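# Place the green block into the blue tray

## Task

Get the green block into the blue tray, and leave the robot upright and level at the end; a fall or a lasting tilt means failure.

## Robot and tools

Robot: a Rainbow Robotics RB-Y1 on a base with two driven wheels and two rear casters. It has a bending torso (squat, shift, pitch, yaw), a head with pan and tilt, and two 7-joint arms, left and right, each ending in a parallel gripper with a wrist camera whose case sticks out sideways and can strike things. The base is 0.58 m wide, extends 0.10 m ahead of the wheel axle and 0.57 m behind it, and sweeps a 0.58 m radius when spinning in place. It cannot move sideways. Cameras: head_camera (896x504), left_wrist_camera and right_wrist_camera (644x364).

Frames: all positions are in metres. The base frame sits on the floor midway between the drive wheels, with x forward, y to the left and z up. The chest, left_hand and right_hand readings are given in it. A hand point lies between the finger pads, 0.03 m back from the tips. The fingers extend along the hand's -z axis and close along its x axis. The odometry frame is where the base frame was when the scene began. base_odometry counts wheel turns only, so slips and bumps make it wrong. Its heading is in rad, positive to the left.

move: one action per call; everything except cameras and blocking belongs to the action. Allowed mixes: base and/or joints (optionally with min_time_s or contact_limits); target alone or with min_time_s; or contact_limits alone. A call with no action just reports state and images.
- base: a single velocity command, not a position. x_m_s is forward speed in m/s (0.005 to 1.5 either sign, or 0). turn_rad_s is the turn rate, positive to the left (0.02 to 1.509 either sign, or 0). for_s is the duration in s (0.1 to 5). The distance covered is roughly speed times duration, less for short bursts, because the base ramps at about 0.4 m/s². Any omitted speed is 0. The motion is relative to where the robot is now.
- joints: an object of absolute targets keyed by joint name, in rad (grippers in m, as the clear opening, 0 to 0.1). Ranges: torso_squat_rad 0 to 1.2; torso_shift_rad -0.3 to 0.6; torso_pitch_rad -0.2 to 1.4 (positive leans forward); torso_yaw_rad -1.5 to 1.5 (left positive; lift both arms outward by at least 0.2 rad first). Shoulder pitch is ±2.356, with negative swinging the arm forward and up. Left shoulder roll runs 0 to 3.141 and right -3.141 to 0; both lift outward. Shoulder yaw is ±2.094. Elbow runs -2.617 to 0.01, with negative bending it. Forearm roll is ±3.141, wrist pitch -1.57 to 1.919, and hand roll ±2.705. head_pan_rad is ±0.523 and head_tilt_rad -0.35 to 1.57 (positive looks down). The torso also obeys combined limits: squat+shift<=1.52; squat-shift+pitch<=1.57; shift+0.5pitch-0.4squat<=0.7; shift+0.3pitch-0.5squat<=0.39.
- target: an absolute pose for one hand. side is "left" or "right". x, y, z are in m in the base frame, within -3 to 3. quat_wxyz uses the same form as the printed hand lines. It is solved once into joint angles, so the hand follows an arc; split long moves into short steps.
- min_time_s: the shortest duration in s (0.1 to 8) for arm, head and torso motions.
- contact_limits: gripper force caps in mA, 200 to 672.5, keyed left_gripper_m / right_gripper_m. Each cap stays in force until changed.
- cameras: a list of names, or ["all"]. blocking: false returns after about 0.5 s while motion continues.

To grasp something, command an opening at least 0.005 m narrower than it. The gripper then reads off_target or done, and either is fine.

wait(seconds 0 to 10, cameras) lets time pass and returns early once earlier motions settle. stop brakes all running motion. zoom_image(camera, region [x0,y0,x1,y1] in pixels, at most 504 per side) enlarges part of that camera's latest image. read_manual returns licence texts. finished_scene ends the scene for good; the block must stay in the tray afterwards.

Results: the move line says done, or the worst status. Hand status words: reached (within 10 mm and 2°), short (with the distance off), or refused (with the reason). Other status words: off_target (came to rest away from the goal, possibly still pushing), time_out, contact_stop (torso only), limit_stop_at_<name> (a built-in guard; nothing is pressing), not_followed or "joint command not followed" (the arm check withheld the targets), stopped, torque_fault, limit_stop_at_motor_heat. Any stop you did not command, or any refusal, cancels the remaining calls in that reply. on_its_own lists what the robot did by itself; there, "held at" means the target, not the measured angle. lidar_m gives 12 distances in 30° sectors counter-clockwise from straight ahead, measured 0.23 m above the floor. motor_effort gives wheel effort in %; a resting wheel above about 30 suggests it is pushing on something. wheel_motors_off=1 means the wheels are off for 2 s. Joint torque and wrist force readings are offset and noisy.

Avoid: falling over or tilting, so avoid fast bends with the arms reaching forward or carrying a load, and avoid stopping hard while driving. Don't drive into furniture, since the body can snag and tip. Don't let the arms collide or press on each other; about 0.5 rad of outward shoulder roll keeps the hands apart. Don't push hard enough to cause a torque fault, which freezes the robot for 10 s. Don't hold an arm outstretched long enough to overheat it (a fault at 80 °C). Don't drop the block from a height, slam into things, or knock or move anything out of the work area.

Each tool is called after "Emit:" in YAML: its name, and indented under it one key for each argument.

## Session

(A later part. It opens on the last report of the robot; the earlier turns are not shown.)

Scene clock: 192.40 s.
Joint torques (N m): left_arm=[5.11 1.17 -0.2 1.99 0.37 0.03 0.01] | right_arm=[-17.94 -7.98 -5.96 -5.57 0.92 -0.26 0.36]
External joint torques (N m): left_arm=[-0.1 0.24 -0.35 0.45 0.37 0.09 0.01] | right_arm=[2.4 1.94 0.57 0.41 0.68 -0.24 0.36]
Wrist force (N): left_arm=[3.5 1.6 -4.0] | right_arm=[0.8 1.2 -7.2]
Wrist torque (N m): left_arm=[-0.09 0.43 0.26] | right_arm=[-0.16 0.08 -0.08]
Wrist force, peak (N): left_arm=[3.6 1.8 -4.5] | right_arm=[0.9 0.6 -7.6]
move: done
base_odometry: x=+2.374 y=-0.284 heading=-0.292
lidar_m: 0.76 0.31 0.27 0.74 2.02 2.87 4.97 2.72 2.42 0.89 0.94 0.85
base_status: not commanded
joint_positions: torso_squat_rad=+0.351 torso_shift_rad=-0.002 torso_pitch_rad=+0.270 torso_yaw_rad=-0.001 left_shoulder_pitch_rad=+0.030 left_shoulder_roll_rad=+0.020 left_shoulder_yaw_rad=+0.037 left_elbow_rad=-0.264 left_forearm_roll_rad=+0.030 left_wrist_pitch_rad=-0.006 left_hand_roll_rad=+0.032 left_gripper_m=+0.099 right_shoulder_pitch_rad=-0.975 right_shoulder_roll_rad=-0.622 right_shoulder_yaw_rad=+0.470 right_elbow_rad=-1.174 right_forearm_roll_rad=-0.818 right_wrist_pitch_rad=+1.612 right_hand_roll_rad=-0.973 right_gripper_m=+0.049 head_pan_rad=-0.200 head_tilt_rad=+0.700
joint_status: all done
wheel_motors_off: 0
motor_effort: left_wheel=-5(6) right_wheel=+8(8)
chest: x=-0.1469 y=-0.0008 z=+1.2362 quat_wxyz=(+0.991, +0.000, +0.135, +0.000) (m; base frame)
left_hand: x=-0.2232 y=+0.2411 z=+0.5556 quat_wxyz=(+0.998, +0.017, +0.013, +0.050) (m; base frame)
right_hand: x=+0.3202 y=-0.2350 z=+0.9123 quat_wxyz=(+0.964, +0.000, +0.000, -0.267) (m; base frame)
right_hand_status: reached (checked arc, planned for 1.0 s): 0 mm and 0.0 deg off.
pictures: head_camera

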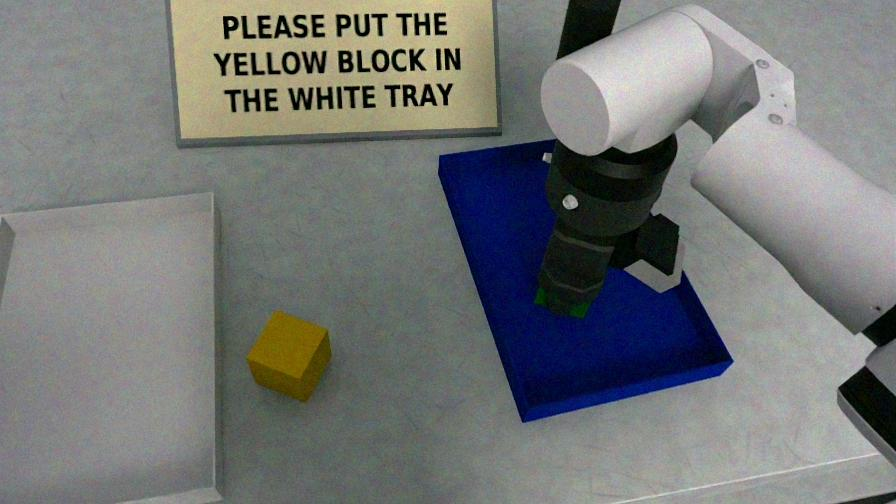

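Emit:
move:
  target: {"side": "right", "x": 0.32, "y": -0.235, "z": 0.9085, "quat_wxyz": [0.9638, 0, 0, -0.2667]}
  min_time_s: 0.6

Scene clock: 194.80 s.
Joint torques (N m): left_arm=[5.44 0.91 -0.11 2.16 0.21 0 0.03] | right_arm=[-17.72 -7.2 -5.27 -5.11 0.83 -0.42 0.19]
External joint torques (N m): left_arm=[0.23 -0.02 -0.26 0.63 0.2 0.05 0.03] | right_arm=[2.61 2.69 1.22 0.89 0.59 -0.41 0.19]
Wrist force (N): left_arm=[3.6 1.6 -3.9] | right_arm=[0.7 0.4 -3.6]
Wrist torque (N m): left_arm=[-0.09 0.44 0.26] | right_arm=[-0.05 0.03 -0.08]
Wrist force, peak (N): left_arm=[3.6 1.7 -4.3] | right_arm=[0.8 1.3 -8.1]
move: done
base_odometry: x=+2.374 y=-0.284 heading=-0.292
lidar_m: 0.78 0.30 0.28 0.78 2.02 2.85 4.97 2.72 2.41 0.89 0.95 0.85
base_status: not commanded
joint_positions: torso_squat_rad=+0.351 torso_shift_rad=-0.002 torso_pitch_rad=+0.270 torso_yaw_rad=-0.001 left_shoulder_pitch_rad=+0.030 left_shoulder_roll_rad=+0.020 left_shoulder_yaw_rad=+0.037 left_elbow_rad=-0.264 left_forearm_roll_rad=+0.030 left_wrist_pitch_rad=-0.006 left_hand_roll_rad=+0.032 left_gripper_m=+0.099 right_shoulder_pitch_rad=-0.973 right_shoulder_roll_rad=-0.618 right_shoulder_yaw_rad=+0.472 right_elbow_rad=-1.164 right_forearm_roll_rad=-0.815 right_wrist_pitch_rad=+1.603 right_hand_roll_rad=-0.969 right_gripper_m=+0.049 head_pan_rad=-0.200 head_tilt_rad=+0.700
joint_status: all done
wheel_motors_off: 0
motor_effort: left_wheel=-5(6) right_wheel=+8(8)
chest: x=-0.1469 y=-0.0008 z=+1.2362 quat_wxyz=(+0.991, +0.000, +0.135, +0.000) (m; base frame)
left_hand: x=-0.2232 y=+0.2411 z=+0.5556 quat_wxyz=(+0.998, +0.017, +0.013, +0.050) (m; base frame)
right_hand: x=+0.3202 y=-0.2350 z=+0.9089 quat_wxyz=(+0.964, +0.000, +0.000, -0.267) (m; base frame)
right_hand_status: reached (checked arc, planned for 0.6 s): 0 mm and 0.1 deg off.
pictures: none

Contact: the wrist load has dropped, so I'm releasing the block and lifting away.

Emit:
move:
  joints: {"right_gripper_m": 0.08}

Emit:
move:
  target: {"side": "right", "x": 0.32, "y": -0.235, "z": 1.0, "quat_wxyz": [0.9638, 0, 0, -0.2667]}
  min_time_s: 1.2
  cameras: ["head_camera", "right_wrist_camera"]

Scene clock: 197.63 s.
Joint torques (N m): left_arm=[5.5 0.99 -0.07 1.93 0.22 0.12 -0.13] | right_arm=[-17.62 -7.91 -5.69 -5.27 0.66 -0.28 0.32]
External joint torques (N m): left_arm=[0.3 0.06 -0.22 0.4 0.22 0.17 -0.13] | right_arm=[2.71 1.98 0.79 0.73 0.42 -0.27 0.32]
Wrist force (N): left_arm=[3.6 1.7 -4.1] | right_arm=[0.6 1.2 -6.3]
Wrist torque (N m): left_arm=[-0.10 0.43 0.26] | right_arm=[-0.14 0.05 -0.08]
Wrist force, peak (N): left_arm=[3.7 1.8 -4.1] | right_arm=[0.8 1.0 -6.7]
move: done
base_odometry: x=+2.374 y=-0.284 heading=-0.292
lidar_m: 0.78 0.30 0.28 0.77 2.01 2.86 4.96 2.72 2.41 0.89 0.96 0.85
base_status: not commanded
joint_positions: torso_squat_rad=+0.351 torso_shift_rad=-0.002 torso_pitch_rad=+0.270 torso_yaw_rad=-0.001 left_shoulder_pitch_rad=+0.030 left_shoulder_roll_rad=+0.020 left_shoulder_yaw_rad=+0.037 left_elbow_rad=-0.264 left_forearm_roll_rad=+0.030 left_wrist_pitch_rad=-0.006 left_hand_roll_rad=+0.032 left_gripper_m=+0.099 right_shoulder_pitch_rad=-0.973 right_shoulder_roll_rad=-0.618 right_shoulder_yaw_rad=+0.472 right_elbow_rad=-1.164 right_forearm_roll_rad=-0.815 right_wrist_pitch_rad=+1.603 right_hand_roll_rad=-0.969 right_gripper_m=+0.080 head_pan_rad=-0.200 head_tilt_rad=+0.700
joint_status: all done
wheel_motors_off: 0
motor_effort: left_wheel=-4(5) right_wheel=+8(8)
chest: x=-0.1469 y=-0.0008 z=+1.2362 quat_wxyz=(+0.991, +0.000, +0.135, +0.000) (m; base frame)
left_hand: x=-0.2232 y=+0.2411 z=+0.5556 quat_wxyz=(+0.998, +0.017, +0.013, +0.050) (m; base frame)
right_hand: x=+0.3202 y=-0.2350 z=+0.9089 quat_wxyz=(+0.964, +0.000, +0.000, -0.267) (m; base frame)
pictures: none

Scene clock: 199.17 s.
Joint torques (N m): left_arm=[5.41 0.87 -0.26 1.87 0.27 -0.04 -0.09] | right_arm=[-20.43 -9.14 -8.79 -6.54 0.35 -0.22 -0.18]
External joint torques (N m): left_arm=[0.2 -0.06 -0.41 0.34 0.26 0.02 -0.09] | right_arm=[0.28 1.31 -1.45 -1 0.13 -0.21 -0.18]
Wrist force (N): left_arm=[3.6 1.7 -4.1] | right_arm=[0.6 0.8 -6.2]
Wrist torque (N m): left_arm=[-0.10 0.43 0.25] | right_arm=[-0.10 0.06 0.08]
Wrist force, peak (N): left_arm=[3.6 1.9 -4.3] | right_arm=[0.6 0.8 -7.1]
move: done
base_odometry: x=+2.374 y=-0.284 heading=-0.292
lidar_m: 0.78 0.31 0.28 0.76 2.01 2.85 4.97 2.71 2.40 0.89 0.96 0.85
base_status: not commanded
joint_positions: torso_squat_rad=+0.351 torso_shift_rad=-0.002 torso_pitch_rad=+0.270 torso_yaw_rad=-0.001 left_shoulder_pitch_rad=+0.030 left_shoulder_roll_rad=+0.020 left_shoulder_yaw_rad=+0.037 left_elbow_rad=-0.264 left_forearm_roll_rad=+0.030 left_wrist_pitch_rad=-0.006 left_hand_roll_rad=+0.032 left_gripper_m=+0.099 right_shoulder_pitch_rad=-1.051 right_shoulder_roll_rad=-0.709 right_shoulder_yaw_rad=+0.404 right_elbow_rad=-1.354 right_forearm_roll_rad=-0.909 right_wrist_pitch_rad=+1.839 right_hand_roll_rad=-1.055 right_gripper_m=+0.080 head_pan_rad=-0.200 head_tilt_rad=+0.700
joint_status: all done
wheel_motors_off: 0
motor_effort: left_wheel=-5(6) right_wheel=+8(8)
chest: x=-0.1469 y=-0.0008 z=+1.2362 quat_wxyz=(+0.991, +0.000, +0.135, +0.000) (m; base frame)
left_hand: x=-0.2232 y=+0.2411 z=+0.5556 quat_wxyz=(+0.998, +0.017, +0.013, +0.050) (m; base frame)
right_hand: x=+0.3200 y=-0.2350 z=+0.9999 quat_wxyz=(+0.964, +0.000, +0.000, -0.267) (m; base frame)
right_hand_status: reached (checked arc, planned for 1.2 s): 0 mm and 0.0 deg off.
pictures: head_camera, right_wrist_camera

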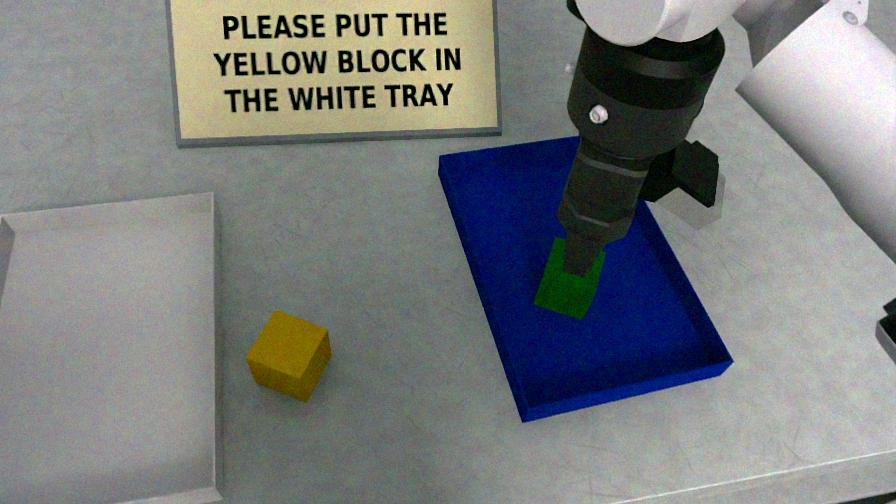

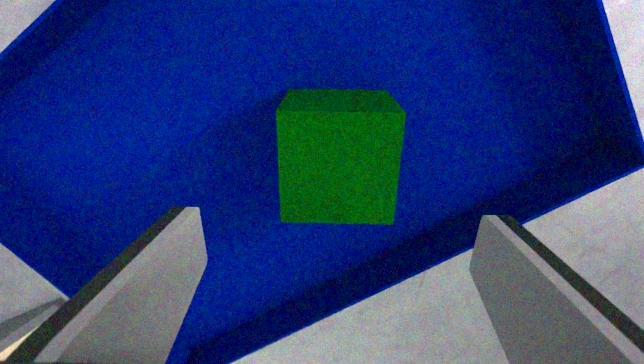

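Emit:
move:
  joints: {"torso_pitch_rad": 0.0}
  cameras: ["head_camera"]

Scene clock: 203.00 s.
Joint torques (N m): left_arm=[-1.79 0.68 0.17 -1.14 0.2 -0.54 -0.07] | right_arm=[-22.65 -8.92 -8.63 -5.6 0.46 -0.66 -0.21]
External joint torques (N m): left_arm=[0.45 -0.22 0.09 0.24 0.19 0.05 -0.06] | right_arm=[0.22 0.97 -1.03 -0.81 0.01 -0.18 -0.22]
Wrist force (N): left_arm=[1.8 1.8 -4.0] | right_arm=[-0.6 0.3 -5.8]
Wrist torque (N m): left_arm=[-0.12 0.34 0.27] | right_arm=[-0.06 -0.02 0.06]
Wrist force, peak (N): left_arm=[3.8 1.8 -4.2] | right_arm=[0.9 1.4 -7.1]
move: done
base_odometry: x=+2.374 y=-0.284 heading=-0.292
lidar_m: 0.79 0.31 0.27 0.76 2.01 2.85 4.97 2.72 2.41 0.89 0.94 0.85
base_status: not commanded
joint_positions: torso_squat_rad=+0.351 torso_shift_rad=-0.002 torso_pitch_rad=+0.000 torso_yaw_rad=-0.001 left_shoulder_pitch_rad=+0.030 left_shoulder_roll_rad=+0.020 left_shoulder_yaw_rad=+0.037 left_elbow_rad=-0.264 left_forearm_roll_rad=+0.030 left_wrist_pitch_rad=-0.006 left_hand_roll_rad=+0.032 left_gripper_m=+0.099 right_shoulder_pitch_rad=-1.051 right_shoulder_roll_rad=-0.709 right_shoulder_yaw_rad=+0.404 right_elbow_rad=-1.354 right_forearm_roll_rad=-0.909 right_wrist_pitch_rad=+1.839 right_hand_roll_rad=-1.055 right_gripper_m=+0.080 head_pan_rad=-0.200 head_tilt_rad=+0.700
joint_status: all done
wheel_motors_off: 0
motor_effort: left_wheel=-5(6) right_wheel=+8(8)
chest: x=-0.2294 y=-0.0008 z=+1.2474 quat_wxyz=(+1.000, +0.000, +0.000, +0.000) (m; base frame)
left_hand: x=-0.1214 y=+0.2411 z=+0.5711 quat_wxyz=(+0.991, +0.010, -0.121, +0.052) (m; base frame)
right_hand: x=+0.2836 y=-0.2352 z=+1.1442 quat_wxyz=(+0.955, +0.036, -0.130, -0.264) (m; base frame)
pictures: head_camera

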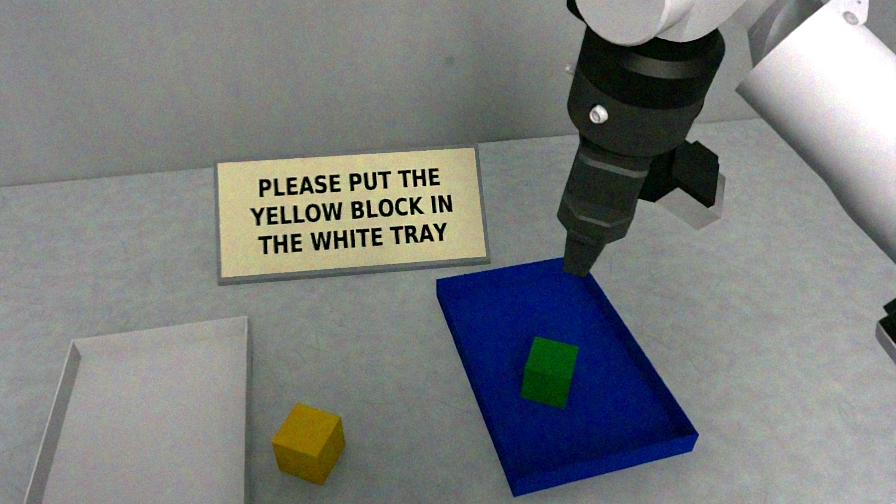

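Emit:
finished_scene:

The scene is finished: the task was done.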